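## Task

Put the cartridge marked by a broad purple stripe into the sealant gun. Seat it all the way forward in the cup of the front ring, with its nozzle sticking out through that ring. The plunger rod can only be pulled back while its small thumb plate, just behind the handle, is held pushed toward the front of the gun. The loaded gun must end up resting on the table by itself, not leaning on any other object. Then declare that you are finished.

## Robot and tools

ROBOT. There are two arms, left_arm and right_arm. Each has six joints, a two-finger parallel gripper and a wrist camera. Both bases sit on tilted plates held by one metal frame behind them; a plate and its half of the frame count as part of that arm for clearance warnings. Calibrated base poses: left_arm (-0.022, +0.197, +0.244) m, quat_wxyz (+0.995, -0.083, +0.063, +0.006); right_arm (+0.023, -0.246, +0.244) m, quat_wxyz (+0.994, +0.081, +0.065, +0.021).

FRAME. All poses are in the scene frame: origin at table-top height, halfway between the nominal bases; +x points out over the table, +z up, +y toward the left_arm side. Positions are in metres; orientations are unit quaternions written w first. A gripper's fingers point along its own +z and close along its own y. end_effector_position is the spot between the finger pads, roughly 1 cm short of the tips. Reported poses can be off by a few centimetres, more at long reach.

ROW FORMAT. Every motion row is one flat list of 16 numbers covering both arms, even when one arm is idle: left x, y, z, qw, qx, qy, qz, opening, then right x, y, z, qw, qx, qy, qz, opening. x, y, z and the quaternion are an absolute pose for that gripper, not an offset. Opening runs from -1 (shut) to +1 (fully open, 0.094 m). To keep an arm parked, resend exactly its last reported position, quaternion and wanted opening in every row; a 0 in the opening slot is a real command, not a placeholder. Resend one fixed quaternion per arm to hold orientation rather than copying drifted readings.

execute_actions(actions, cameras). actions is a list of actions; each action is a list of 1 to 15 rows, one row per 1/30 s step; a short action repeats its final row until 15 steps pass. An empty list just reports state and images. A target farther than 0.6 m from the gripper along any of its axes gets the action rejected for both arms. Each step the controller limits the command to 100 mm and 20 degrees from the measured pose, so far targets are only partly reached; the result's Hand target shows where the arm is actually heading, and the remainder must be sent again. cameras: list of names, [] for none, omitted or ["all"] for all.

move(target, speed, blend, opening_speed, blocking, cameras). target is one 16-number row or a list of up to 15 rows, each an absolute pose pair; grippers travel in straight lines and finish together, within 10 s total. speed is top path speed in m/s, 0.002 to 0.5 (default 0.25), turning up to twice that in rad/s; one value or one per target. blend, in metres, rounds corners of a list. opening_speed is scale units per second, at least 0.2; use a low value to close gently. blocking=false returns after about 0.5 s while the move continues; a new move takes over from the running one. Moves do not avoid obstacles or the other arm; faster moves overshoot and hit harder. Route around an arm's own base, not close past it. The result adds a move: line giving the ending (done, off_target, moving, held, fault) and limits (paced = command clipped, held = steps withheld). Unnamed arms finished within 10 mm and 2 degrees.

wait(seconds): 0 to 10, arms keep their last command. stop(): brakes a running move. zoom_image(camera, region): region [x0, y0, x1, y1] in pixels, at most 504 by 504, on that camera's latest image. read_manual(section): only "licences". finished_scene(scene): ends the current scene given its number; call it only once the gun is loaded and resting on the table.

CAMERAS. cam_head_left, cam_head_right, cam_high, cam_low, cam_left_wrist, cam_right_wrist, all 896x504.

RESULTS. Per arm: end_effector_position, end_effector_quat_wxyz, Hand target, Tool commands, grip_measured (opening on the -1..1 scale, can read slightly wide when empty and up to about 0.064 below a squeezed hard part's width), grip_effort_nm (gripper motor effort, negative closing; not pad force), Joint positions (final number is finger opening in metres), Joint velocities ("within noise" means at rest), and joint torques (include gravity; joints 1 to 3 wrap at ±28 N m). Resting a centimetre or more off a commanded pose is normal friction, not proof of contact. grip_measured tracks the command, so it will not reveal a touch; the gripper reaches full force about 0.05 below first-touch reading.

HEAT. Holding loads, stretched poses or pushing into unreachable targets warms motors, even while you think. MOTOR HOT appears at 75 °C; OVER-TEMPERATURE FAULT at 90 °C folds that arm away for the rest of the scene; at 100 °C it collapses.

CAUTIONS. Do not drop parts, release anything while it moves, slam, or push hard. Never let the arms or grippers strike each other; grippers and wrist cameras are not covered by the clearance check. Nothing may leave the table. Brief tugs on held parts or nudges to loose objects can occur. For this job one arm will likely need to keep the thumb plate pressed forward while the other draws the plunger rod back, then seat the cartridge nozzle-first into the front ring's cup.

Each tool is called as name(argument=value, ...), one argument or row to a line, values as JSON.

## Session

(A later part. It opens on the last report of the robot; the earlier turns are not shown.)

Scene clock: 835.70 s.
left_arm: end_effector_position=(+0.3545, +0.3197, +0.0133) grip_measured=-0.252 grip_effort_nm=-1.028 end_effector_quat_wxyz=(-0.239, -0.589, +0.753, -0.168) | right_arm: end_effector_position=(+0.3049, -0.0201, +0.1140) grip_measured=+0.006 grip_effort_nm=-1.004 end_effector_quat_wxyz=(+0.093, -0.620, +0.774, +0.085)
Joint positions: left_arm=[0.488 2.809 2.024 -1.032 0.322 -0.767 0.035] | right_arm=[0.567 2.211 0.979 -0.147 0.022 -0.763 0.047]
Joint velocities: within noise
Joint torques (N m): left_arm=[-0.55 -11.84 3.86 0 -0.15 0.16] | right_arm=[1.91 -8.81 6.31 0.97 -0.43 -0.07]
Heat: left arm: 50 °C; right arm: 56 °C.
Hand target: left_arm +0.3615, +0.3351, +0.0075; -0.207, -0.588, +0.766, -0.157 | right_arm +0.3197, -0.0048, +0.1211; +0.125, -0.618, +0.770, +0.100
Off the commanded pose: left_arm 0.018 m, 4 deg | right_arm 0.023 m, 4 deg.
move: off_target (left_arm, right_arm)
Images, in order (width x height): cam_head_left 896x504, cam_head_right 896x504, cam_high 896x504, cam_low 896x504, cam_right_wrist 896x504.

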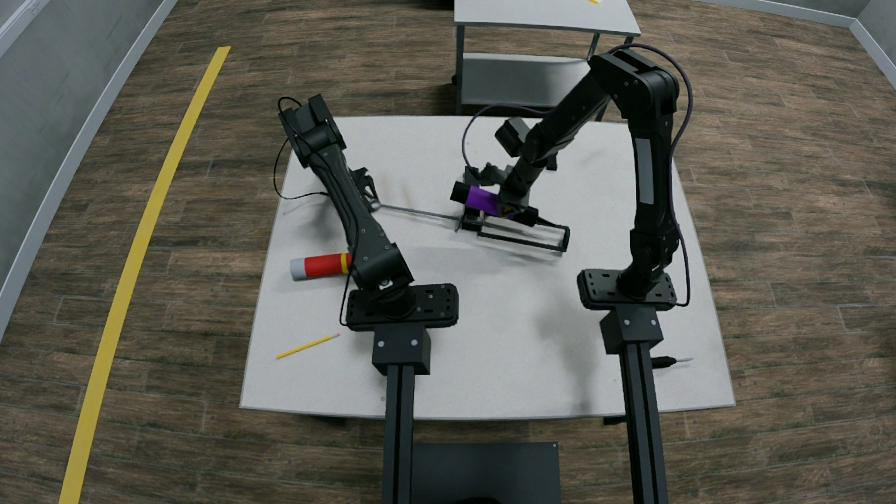

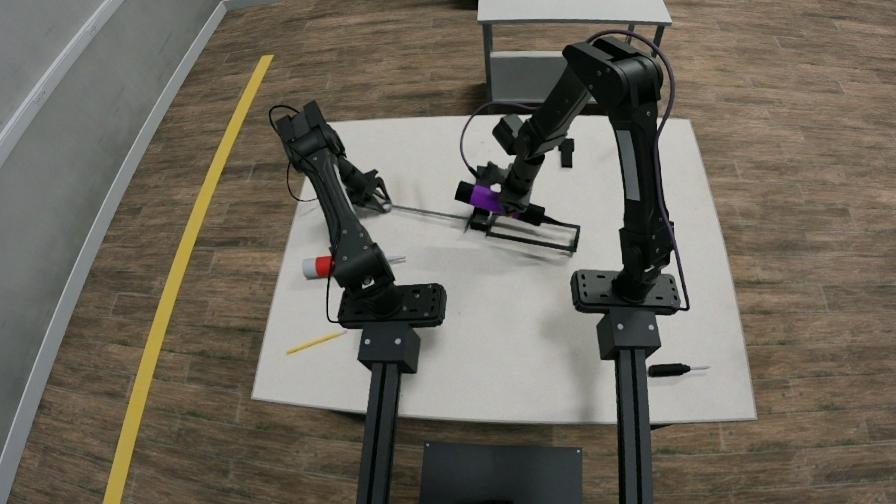

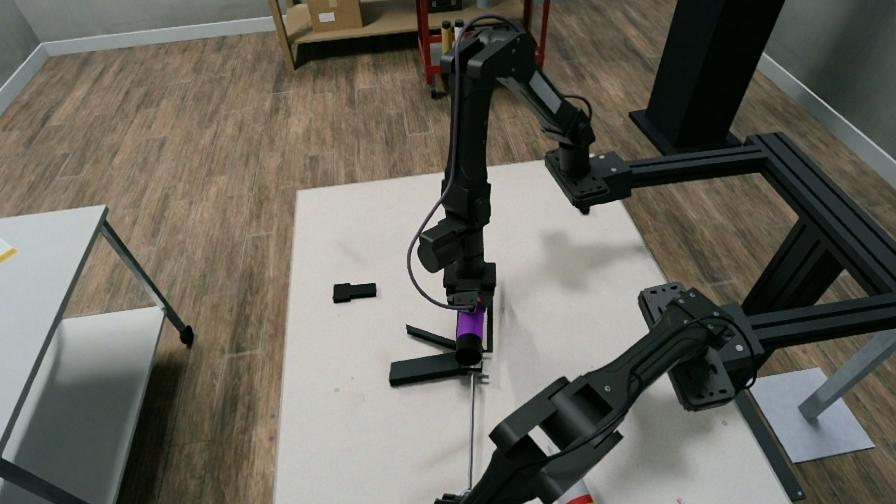

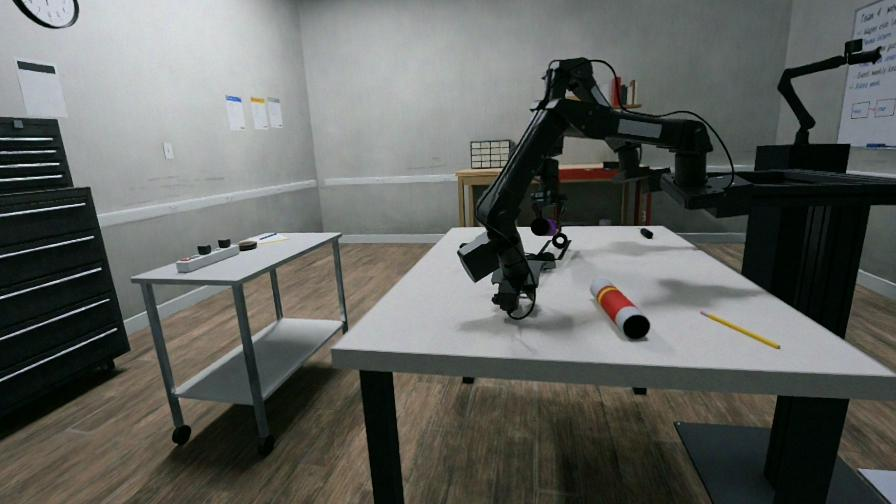

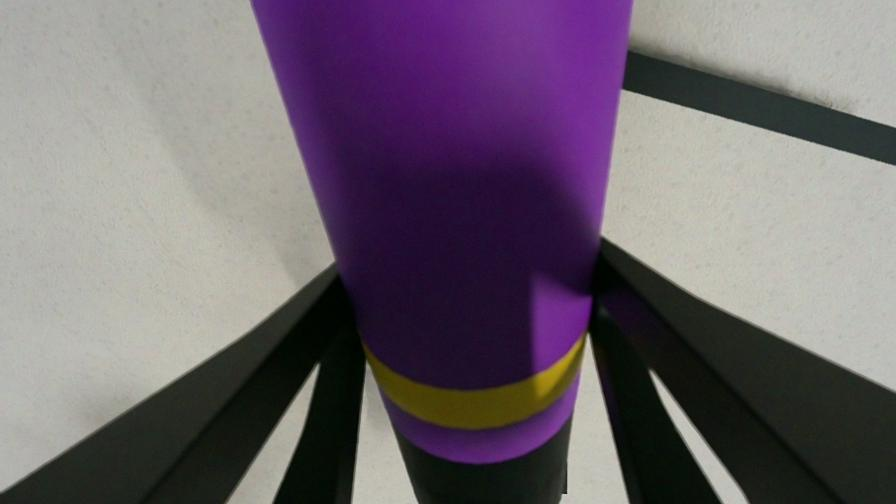

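move(
  target=[
    [0.3615,0.335,0.0065,0.2053,0.588,-0.7663,0.1575,-0.4,0.320,-0.004,0.101,-0.1253,0.617,-0.7701,-0.1004,-0.08],
  ],
  speed=0.06,
  cameras=["cam_head_left","cam_head_right","cam_high","cam_low","cam_right_wrist"],
)

zoom_image(
  camera="cam_low",
  region=[520, 180, 600, 280],
)

zoom_image(
  camera="cam_high",
  region=[420, 240, 540, 400],
)

zoom_image(
  camera="cam_head_right",
  region=[450, 170, 600, 260],
)

zoom_image(
  camera="cam_head_left",
  region=[450, 170, 600, 260],
)

Scene clock: 858.80 s.
left_arm: end_effector_position=(+0.3545, +0.3197, +0.0133) grip_measured=-0.252 grip_effort_nm=-1.028 end_effector_quat_wxyz=(-0.239, -0.589, +0.753, -0.168) | right_arm: end_effector_position=(+0.3057, -0.0189, +0.0958) grip_measured=+0.006 grip_effort_nm=-1.004 end_effector_quat_wxyz=(+0.094, -0.620, +0.774, +0.086)
Joint positions: left_arm=[0.488 2.809 2.024 -1.032 0.322 -0.767 0.035] | right_arm=[0.557 2.275 0.986 -0.086 0.019 -0.774 0.047]
Joint velocities: within noise
Joint torques (N m): left_arm=[-0.44 -11.7 4.03 0.05 -0.15 0.17] | right_arm=[1.94 -9.13 5.87 1 -0.44 -0.08]
Heat: left arm: 50 °C; right arm: 54 °C.
Hand target: left_arm +0.3615, +0.3351, +0.0075; -0.207, -0.588, +0.766, -0.157 | right_arm +0.3196, -0.0047, +0.1019; +0.125, -0.618, +0.770, +0.100
Off the commanded pose: left_arm 0.018 m, 4 deg | right_arm 0.021 m, 4 deg.
move: off_target (left_arm, right_arm)
Images, in order (width x height): cam_head_left 896x504, cam_head_right 896x504, cam_high 896x504, cam_low 896x504, cam_right_wrist 896x504.

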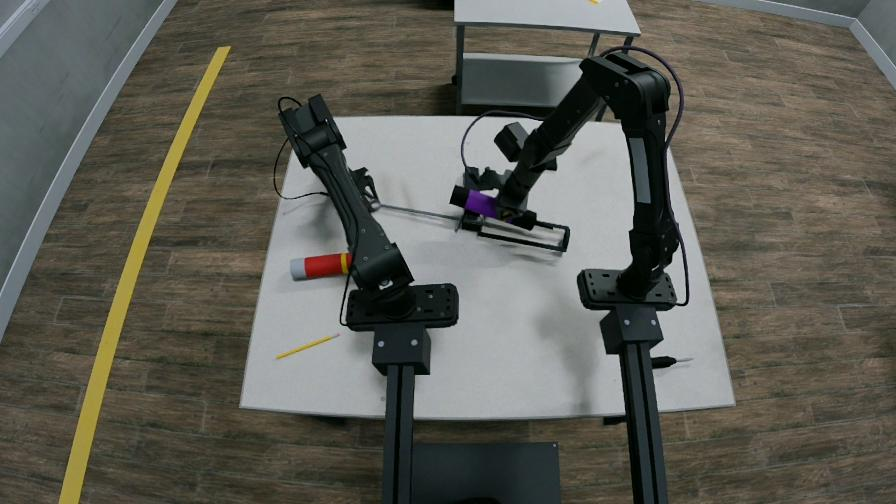

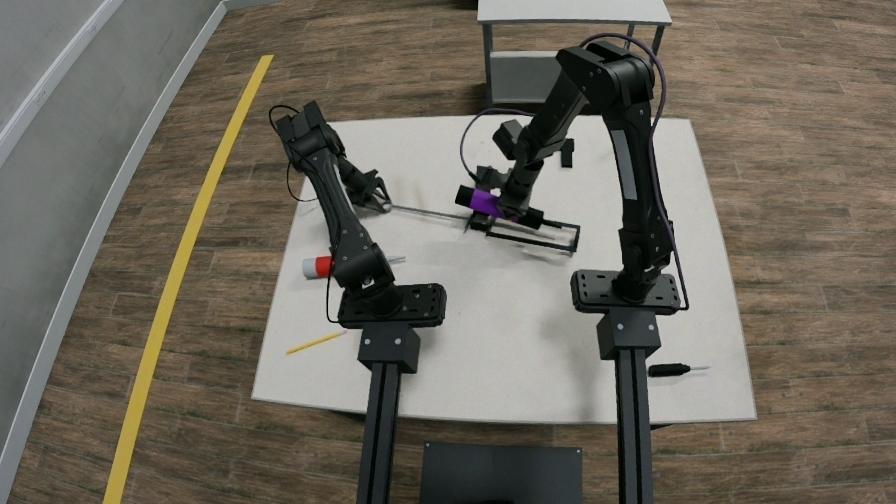

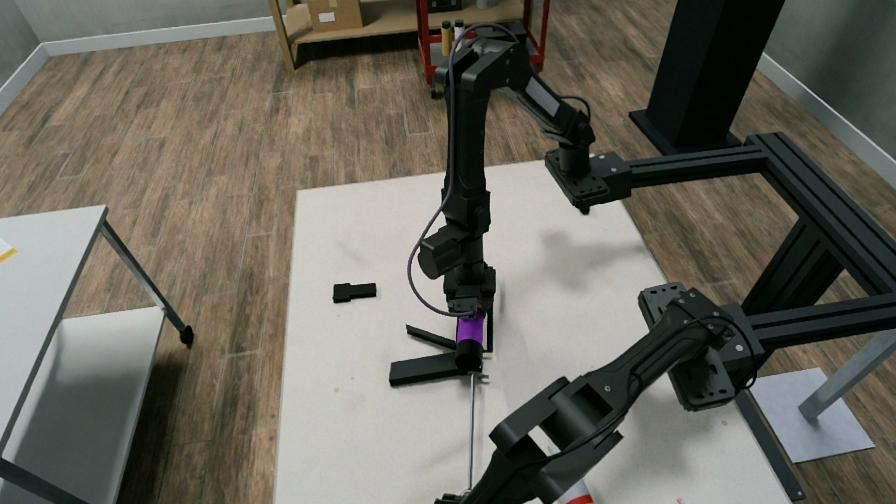

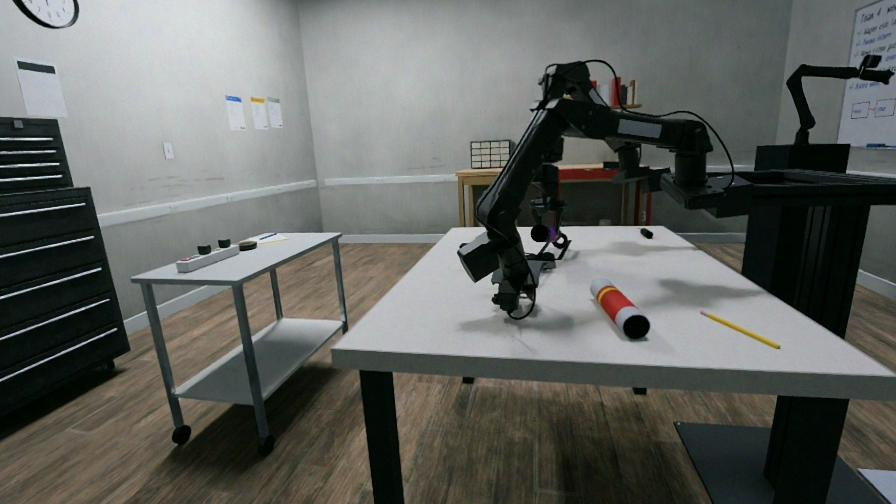

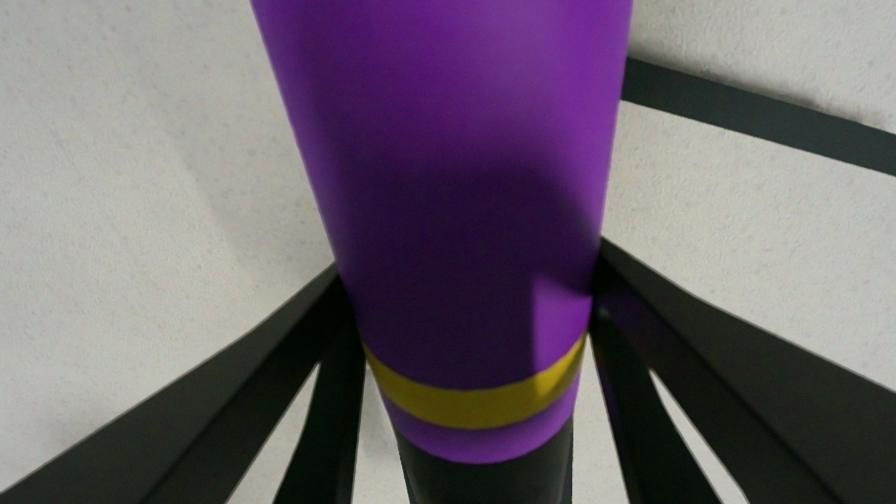

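Scaled by 5.040 from the camera's 896x504 image, which has a finer 1280x720 frame.

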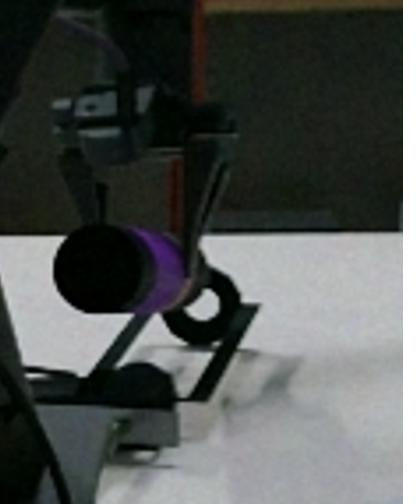

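Scaled by 3.150 from the camera's 896x504 image, which has a finer 1280x720 frame.

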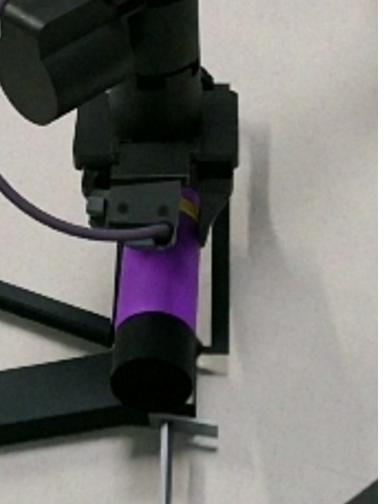

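Scaled by 3.360 from the camera's 896x504 image, which has a finer 1280x720 frame.

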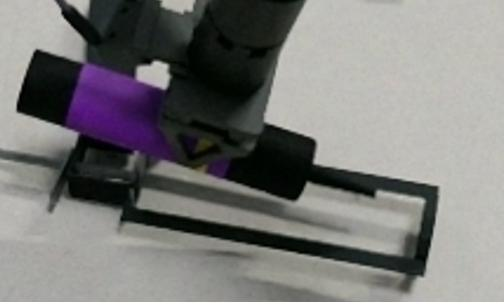

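Scaled by 3.360 from the camera's 896x504 image, which has a finer 1280x720 frame.

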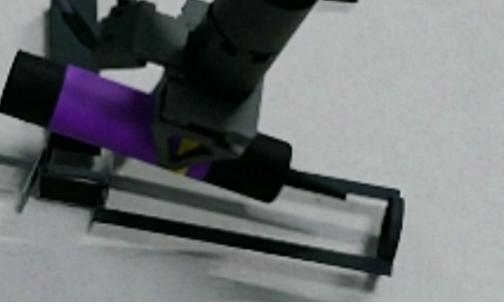

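move(
  target=[
    [0.3615,0.335,0.0065,0.2053,0.588,-0.7663,0.1575,-0.4,0.319,-0.004,0.087,-0.1253,0.617,-0.7701,-0.1004,-0.08],
  ],
  speed=0.05,
  cameras=["cam_head_left","cam_head_right","cam_high","cam_low","cam_right_wrist"],
)

zoom_image(
  camera="cam_low",
  region=[520, 180, 600, 280],
)

zoom_image(
  camera="cam_head_right",
  region=[450, 170, 600, 260],
)

zoom_image(
  camera="cam_head_left",
  region=[450, 170, 600, 260],
)

Scene clock: 874.67 s.
left_arm: end_effector_position=(+0.3545, +0.3197, +0.0133) grip_measured=-0.252 grip_effort_nm=-1.023 end_effector_quat_wxyz=(-0.239, -0.589, +0.753, -0.168) | right_arm: end_effector_position=(+0.3033, -0.0197, +0.0817) grip_measured=+0.006 grip_effort_nm=-1.004 end_effector_quat_wxyz=(+0.092, -0.621, +0.774, +0.086)
Joint positions: left_arm=[0.488 2.809 2.024 -1.032 0.322 -0.767 0.035] | right_arm=[0.55 2.322 0.986 -0.043 0.018 -0.781 0.047]
Joint velocities: within noise
Joint torques (N m): left_arm=[-0.44 -11.81 3.78 0.05 -0.2 0.19] | right_arm=[1.95 -9.16 5.79 0.95 -0.44 -0.05]
Heat: left arm: 50 °C; right arm: 55 °C.
Hand target: left_arm +0.3615, +0.3351, +0.0075; -0.207, -0.588, +0.766, -0.157 | right_arm +0.3187, -0.0048, +0.0881; +0.125, -0.618, +0.770, +0.100
Off the commanded pose: left_arm 0.018 m, 4 deg | right_arm 0.023 m, 4 deg.
move: off_target (left_arm, right_arm)
Images, in order (width x height): cam_head_left 896x504, cam_head_right 896x504, cam_high 896x504, cam_low 896x504, cam_right_wrist 896x504.

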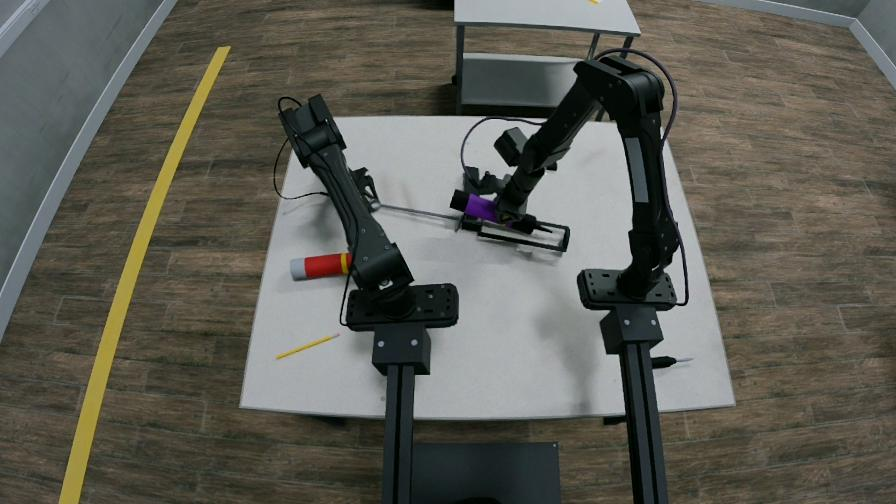

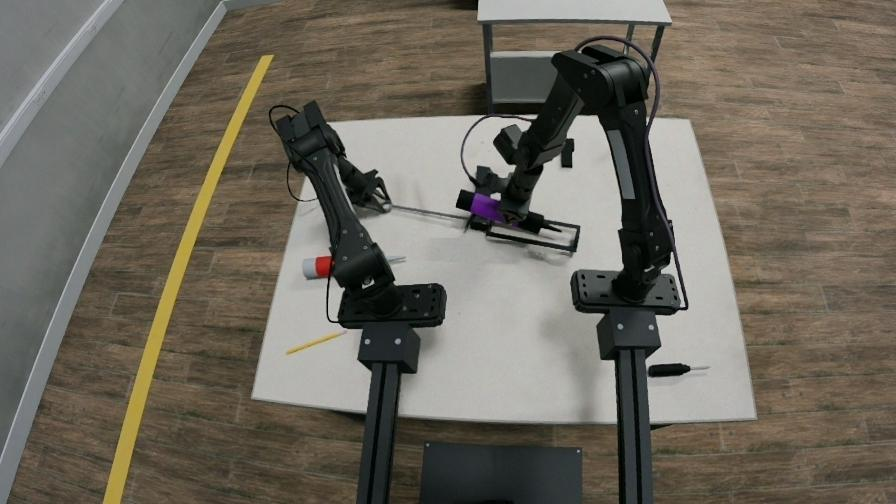

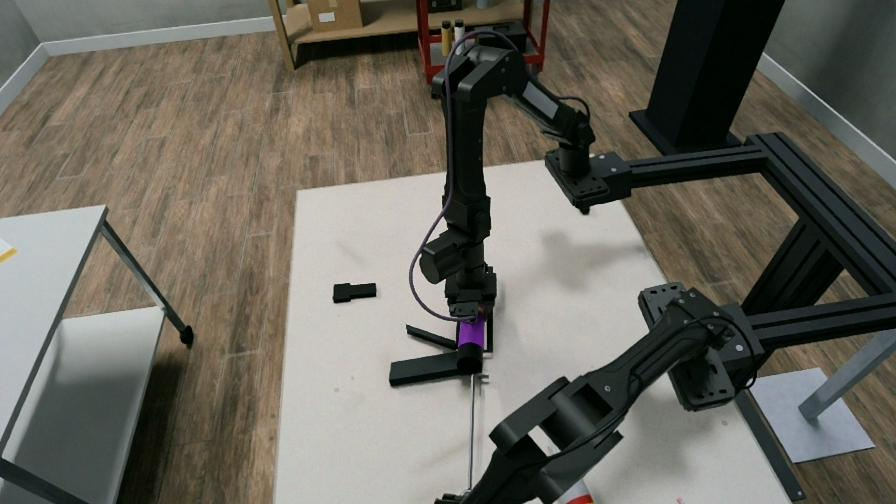

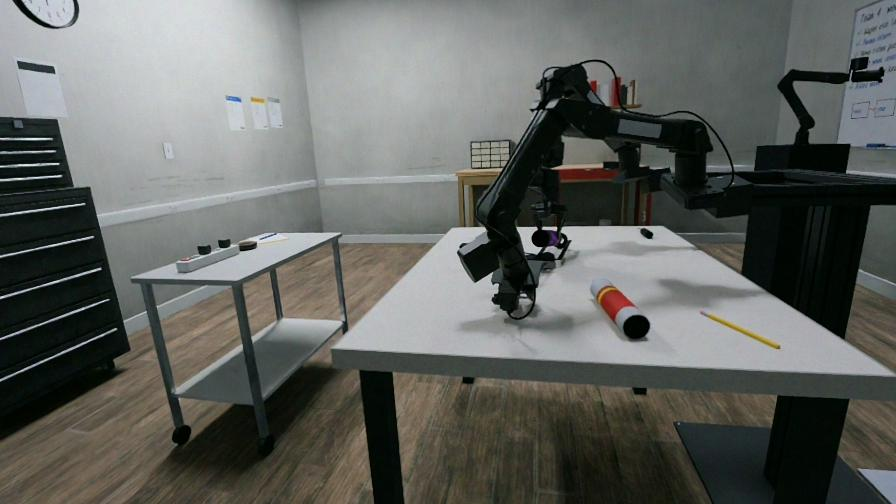

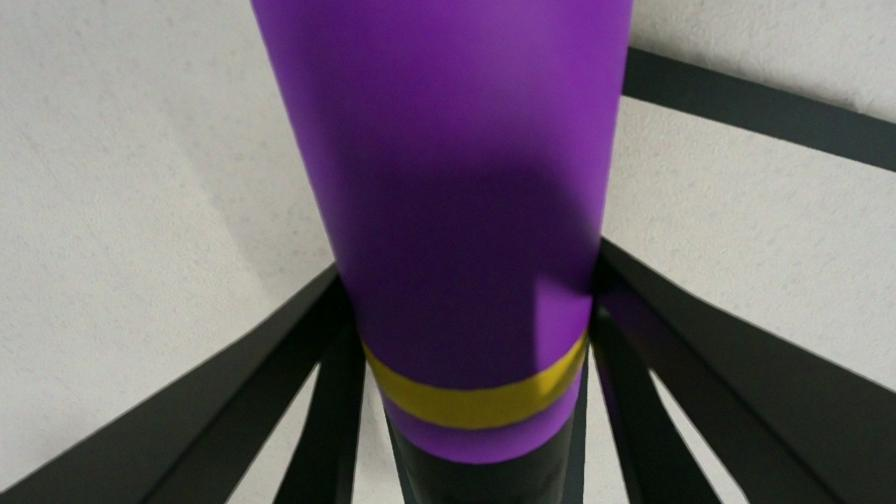

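Scaled by 5.040 from the camera's 896x504 image, which has a finer 1280x720 frame.

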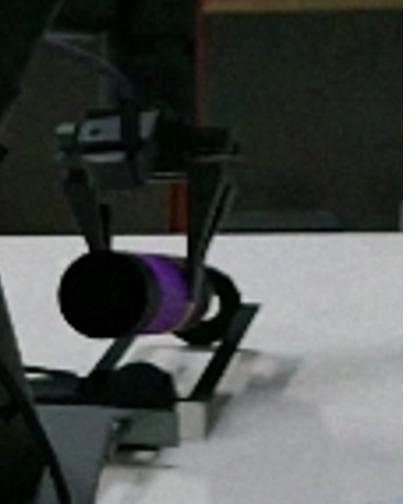

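Scaled by 3.360 from the camera's 896x504 image, which has a finer 1280x720 frame.

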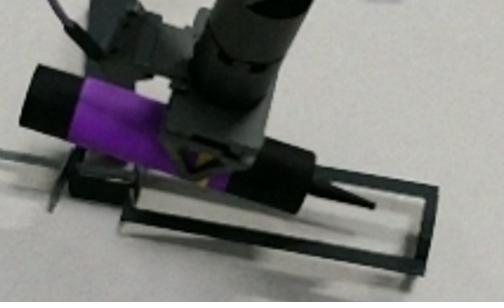

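Scaled by 3.360 from the camera's 896x504 image, which has a finer 1280x720 frame.

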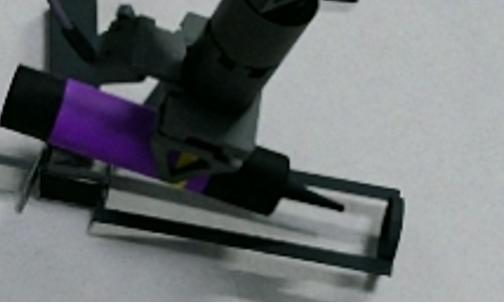

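move(
  target=[
    [0.3615,0.335,0.0065,0.2053,0.588,-0.7663,0.1575,-0.4,0.3165,-0.009,0.079,-0.1253,0.617,-0.7701,-0.1004,-0.08],
  ],
  speed=0.05,
  cameras=["cam_head_left","cam_head_right","cam_low","cam_right_wrist"],
)

zoom_image(
  camera="cam_low",
  region=[520, 180, 600, 280],
)

zoom_image(
  camera="cam_head_right",
  region=[450, 170, 600, 260],
)

zoom_image(
  camera="cam_head_left",
  region=[450, 170, 600, 260],
)

Scene clock: 880.47 s.
left_arm: end_effector_position=(+0.3545, +0.3197, +0.0133) grip_measured=-0.252 grip_effort_nm=-1.028 end_effector_quat_wxyz=(-0.239, -0.589, +0.753, -0.168) | right_arm: end_effector_position=(+0.3073, -0.0208, +0.0758) grip_measured=+0.006 grip_effort_nm=-1.009 end_effector_quat_wxyz=(+0.099, -0.620, +0.774, +0.085)
Joint positions: left_arm=[0.488 2.809 2.024 -1.032 0.322 -0.767 0.035] | right_arm=[0.537 2.342 0.986 -0.009 0.015 -0.793 0.047]
Joint velocities: within noise
Joint torques (N m): left_arm=[-0.38 -11.73 3.88 0.05 -0.18 0.22] | right_arm=[1.84 -9.26 4.23 1.01 -0.42 -0.11]
Heat: left arm: 50 °C; right arm: 56 °C.
Hand target: left_arm +0.3615, +0.3351, +0.0075; -0.207, -0.588, +0.766, -0.157 | right_arm +0.3164, -0.0095, +0.0797; +0.125, -0.618, +0.770, +0.100
Off the commanded pose: left_arm 0.018 m, 4 deg | right_arm 0.015 m, 3 deg.
move: off_target (left_arm, right_arm)
Images, in order (width x height): cam_head_left 896x504, cam_head_right 896x504, cam_low 896x504, cam_right_wrist 896x504.

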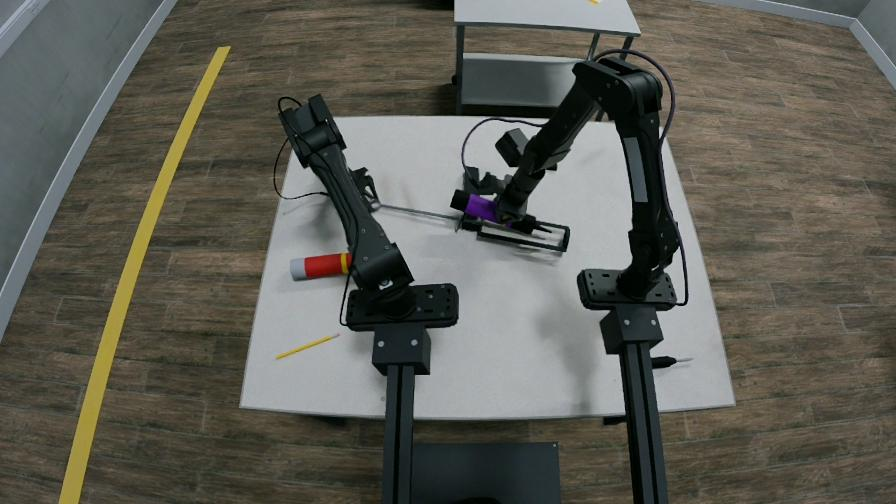

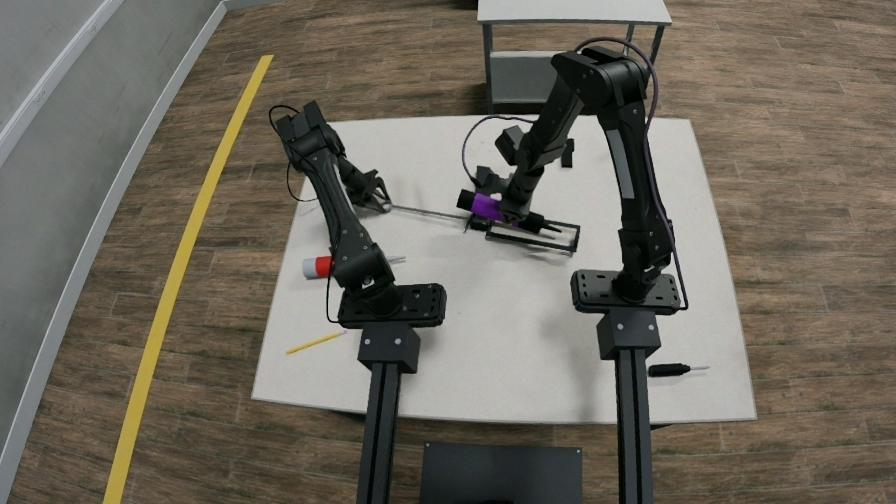

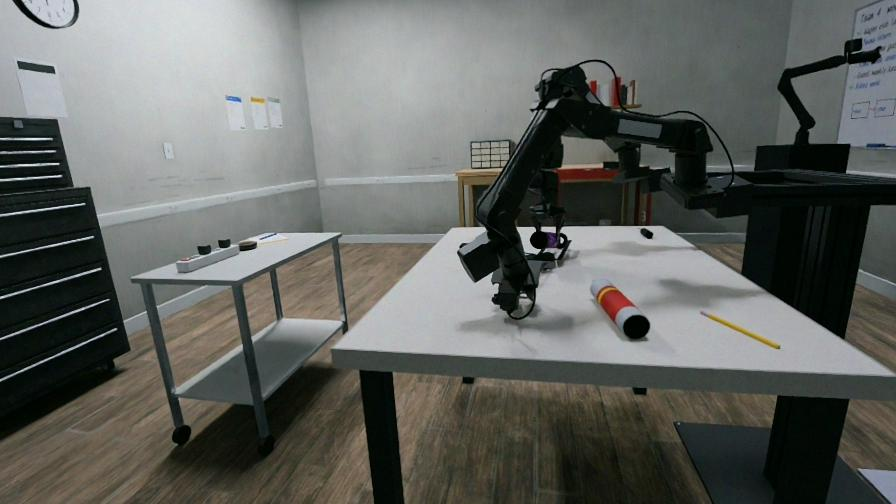

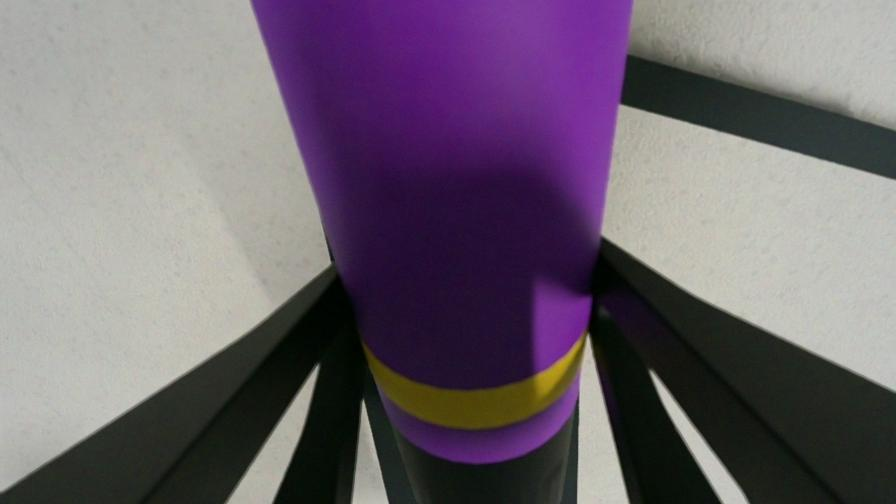

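Scaled by 5.040 from the camera's 896x504 image, which has a finer 1280x720 frame.

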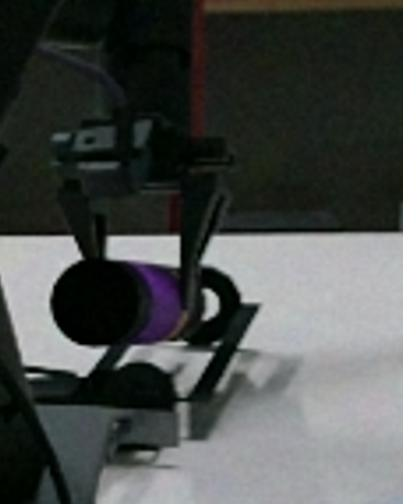

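Scaled by 3.360 from the camera's 896x504 image, which has a finer 1280x720 frame.

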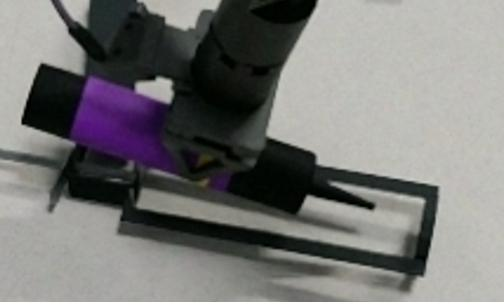

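Scaled by 3.360 from the camera's 896x504 image, which has a finer 1280x720 frame.

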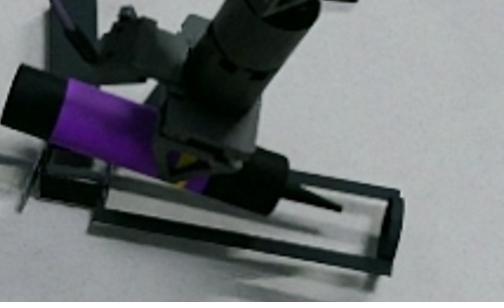

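move(
  target=[
    [0.3615,0.335,0.0065,0.2053,0.588,-0.7663,0.1575,-0.4,0.3145,-0.009,0.085,-0.1253,0.617,-0.7701,-0.1004,-0.08],
  ],
  speed=0.05,
  cameras=["cam_low","cam_right_wrist"],
)

Scene clock: 885.00 s.
left_arm: end_effector_position=(+0.3545, +0.3197, +0.0133) grip_measured=-0.252 grip_effort_nm=-1.028 end_effector_quat_wxyz=(-0.239, -0.589, +0.753, -0.168) | right_arm: end_effector_position=(+0.3074, -0.0206, +0.0758) grip_measured=+0.006 grip_effort_nm=-1.009 end_effector_quat_wxyz=(+0.100, -0.620, +0.774, +0.085)
Joint positions: left_arm=[0.488 2.809 2.024 -1.032 0.322 -0.767 0.035] | right_arm=[0.537 2.342 0.986 -0.008 0.015 -0.794 0.047]
Joint velocities: within noise
Joint torques (N m): left_arm=[-0.4 -11.88 3.74 0.01 -0.16 0.19] | right_arm=[2.45 -11.14 3.21 0.89 -0.43 0.01]
Heat: left arm: 50 °C; right arm: 55 °C.
Hand target: left_arm +0.3615, +0.3351, +0.0075; -0.207, -0.588, +0.766, -0.157 | right_arm +0.3144, -0.0093, +0.0852; +0.125, -0.618, +0.770, +0.100
Off the commanded pose: left_arm 0.018 m, 4 deg | right_arm 0.016 m, 3 deg.
move: off_target (left_arm, right_arm)
Images, in order (width x height): cam_low 896x504, cam_right_wrist 896x504.

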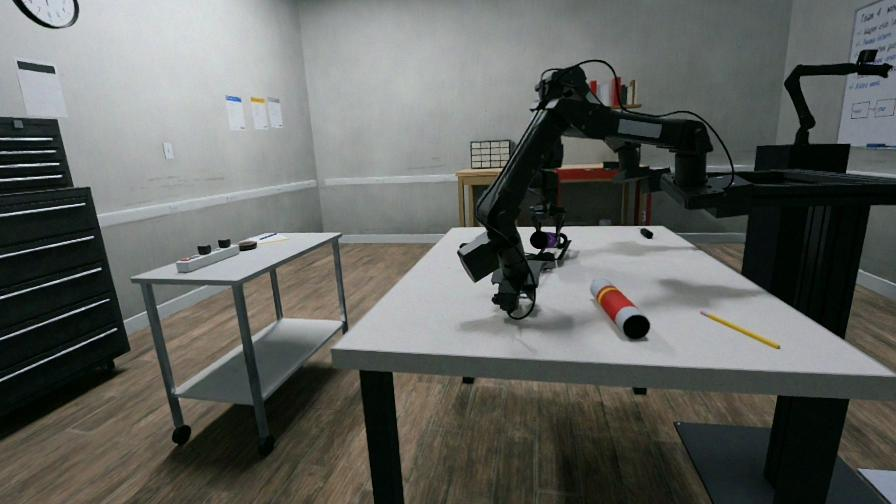

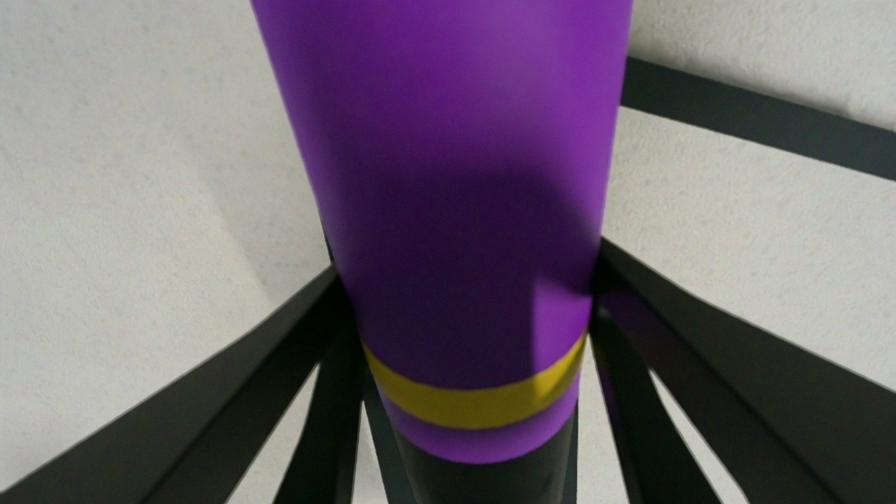

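move(
  target=[
    [0.3615,0.335,0.0065,0.2053,0.588,-0.7663,0.1575,-0.4,0.311,-0.006,0.10,-0.1253,0.617,-0.7701,-0.1004,-0.08],
  ],
  speed=0.08,
  cameras=[],
)

move(
  target=[
    [0.3615,0.335,0.0065,0.2053,0.588,-0.7663,0.1575,-0.4,0.3145,-0.009,0.082,-0.1253,0.617,-0.7701,-0.1004,-0.08],
  ],
  speed=0.05,
  cameras=["cam_head_right","cam_right_wrist"],
)

zoom_image(
  camera="cam_head_right",
  region=[450, 170, 600, 260],
)

Scene clock: 889.70 s.
left_arm: end_effector_position=(+0.3545, +0.3197, +0.0133) grip_measured=-0.252 grip_effort_nm=-1.028 end_effector_quat_wxyz=(-0.239, -0.589, +0.753, -0.168) | right_arm: end_effector_position=(+0.3033, -0.0227, +0.0802) grip_measured=+0.006 grip_effort_nm=-1.004 end_effector_quat_wxyz=(+0.095, -0.615, +0.778, +0.087)
Joint positions: left_arm=[0.488 2.809 2.024 -1.032 0.322 -0.767 0.035] | right_arm=[0.541 2.321 0.97 -0.022 0.015 -0.777 0.047]
Joint velocities: within noise
Joint torques (N m): left_arm=[-0.36 -11.67 4.01 0.01 -0.18 0.17] | right_arm=[4.16 -13.56 3.47 0.64 -0.38 0.07]
Heat: left arm: 50 °C; right arm: 56 °C.
Hand target: left_arm +0.3615, +0.3351, +0.0075; -0.207, -0.588, +0.766, -0.157 | right_arm +0.3106, -0.0063, +0.0994; +0.125, -0.618, +0.770, +0.101
Off the commanded pose: left_arm 0.018 m, 4 deg | right_arm 0.027 m, 4 deg.
move: off_target (left_arm, right_arm)
No camera images: "cameras" was empty.

Scene clock: 890.60 s.
left_arm: end_effector_position=(+0.3545, +0.3197, +0.0133) grip_measured=-0.252 grip_effort_nm=-1.033 end_effector_quat_wxyz=(-0.239, -0.589, +0.753, -0.168) | right_arm: end_effector_position=(+0.3034, -0.0221, +0.0781) grip_measured=+0.006 grip_effort_nm=-1.004 end_effector_quat_wxyz=(+0.097, -0.619, +0.774, +0.086)
Joint positions: left_arm=[0.488 2.809 2.024 -1.032 0.322 -0.767 0.035] | right_arm=[0.541 2.328 0.97 -0.012 0.015 -0.788 0.047]
Joint velocities: within noise
Joint torques (N m): left_arm=[-0.38 -11.71 3.92 0.03 -0.18 0.16] | right_arm=[1.92 -9.16 4.66 0.99 -0.42 -0.07]
Heat: left arm: 50 °C; right arm: 56 °C.
Hand target: left_arm +0.3615, +0.3351, +0.0075; -0.207, -0.588, +0.766, -0.157 | right_arm +0.3143, -0.0095, +0.0828; +0.125, -0.617, +0.770, +0.100
Off the commanded pose: left_arm 0.018 m, 4 deg | right_arm 0.018 m, 4 deg.
move: off_target (left_arm, right_arm)
Images, in order (width x height): cam_head_right 896x504, cam_right_wrist 896x504.

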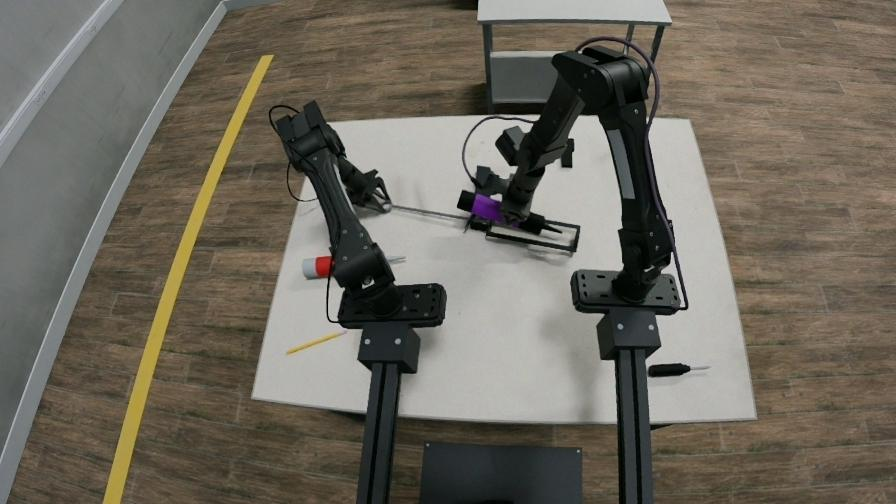

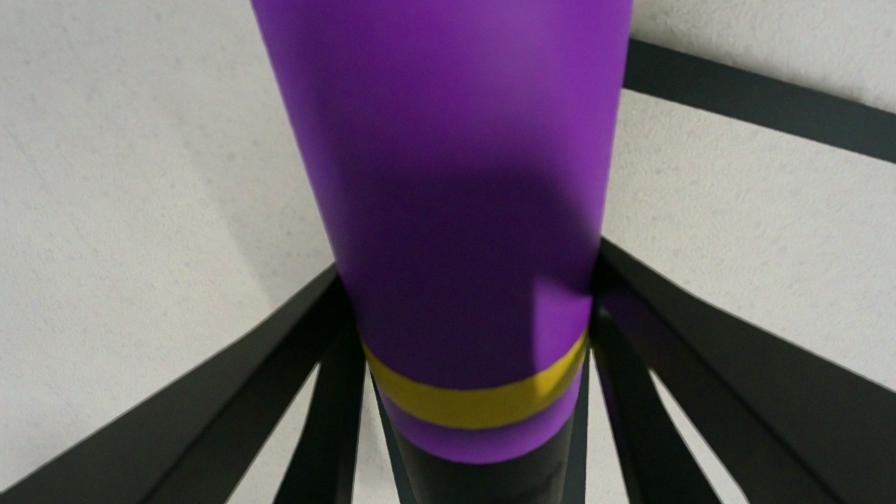

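Scaled by 3.360 from the camera's 896x504 image, which has a finer 1280x720 frame.

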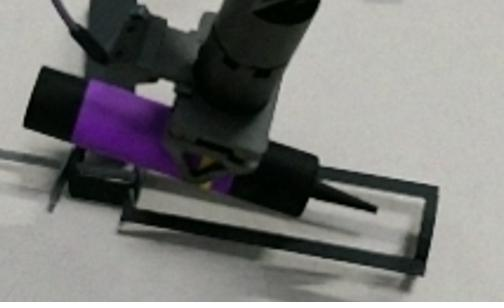

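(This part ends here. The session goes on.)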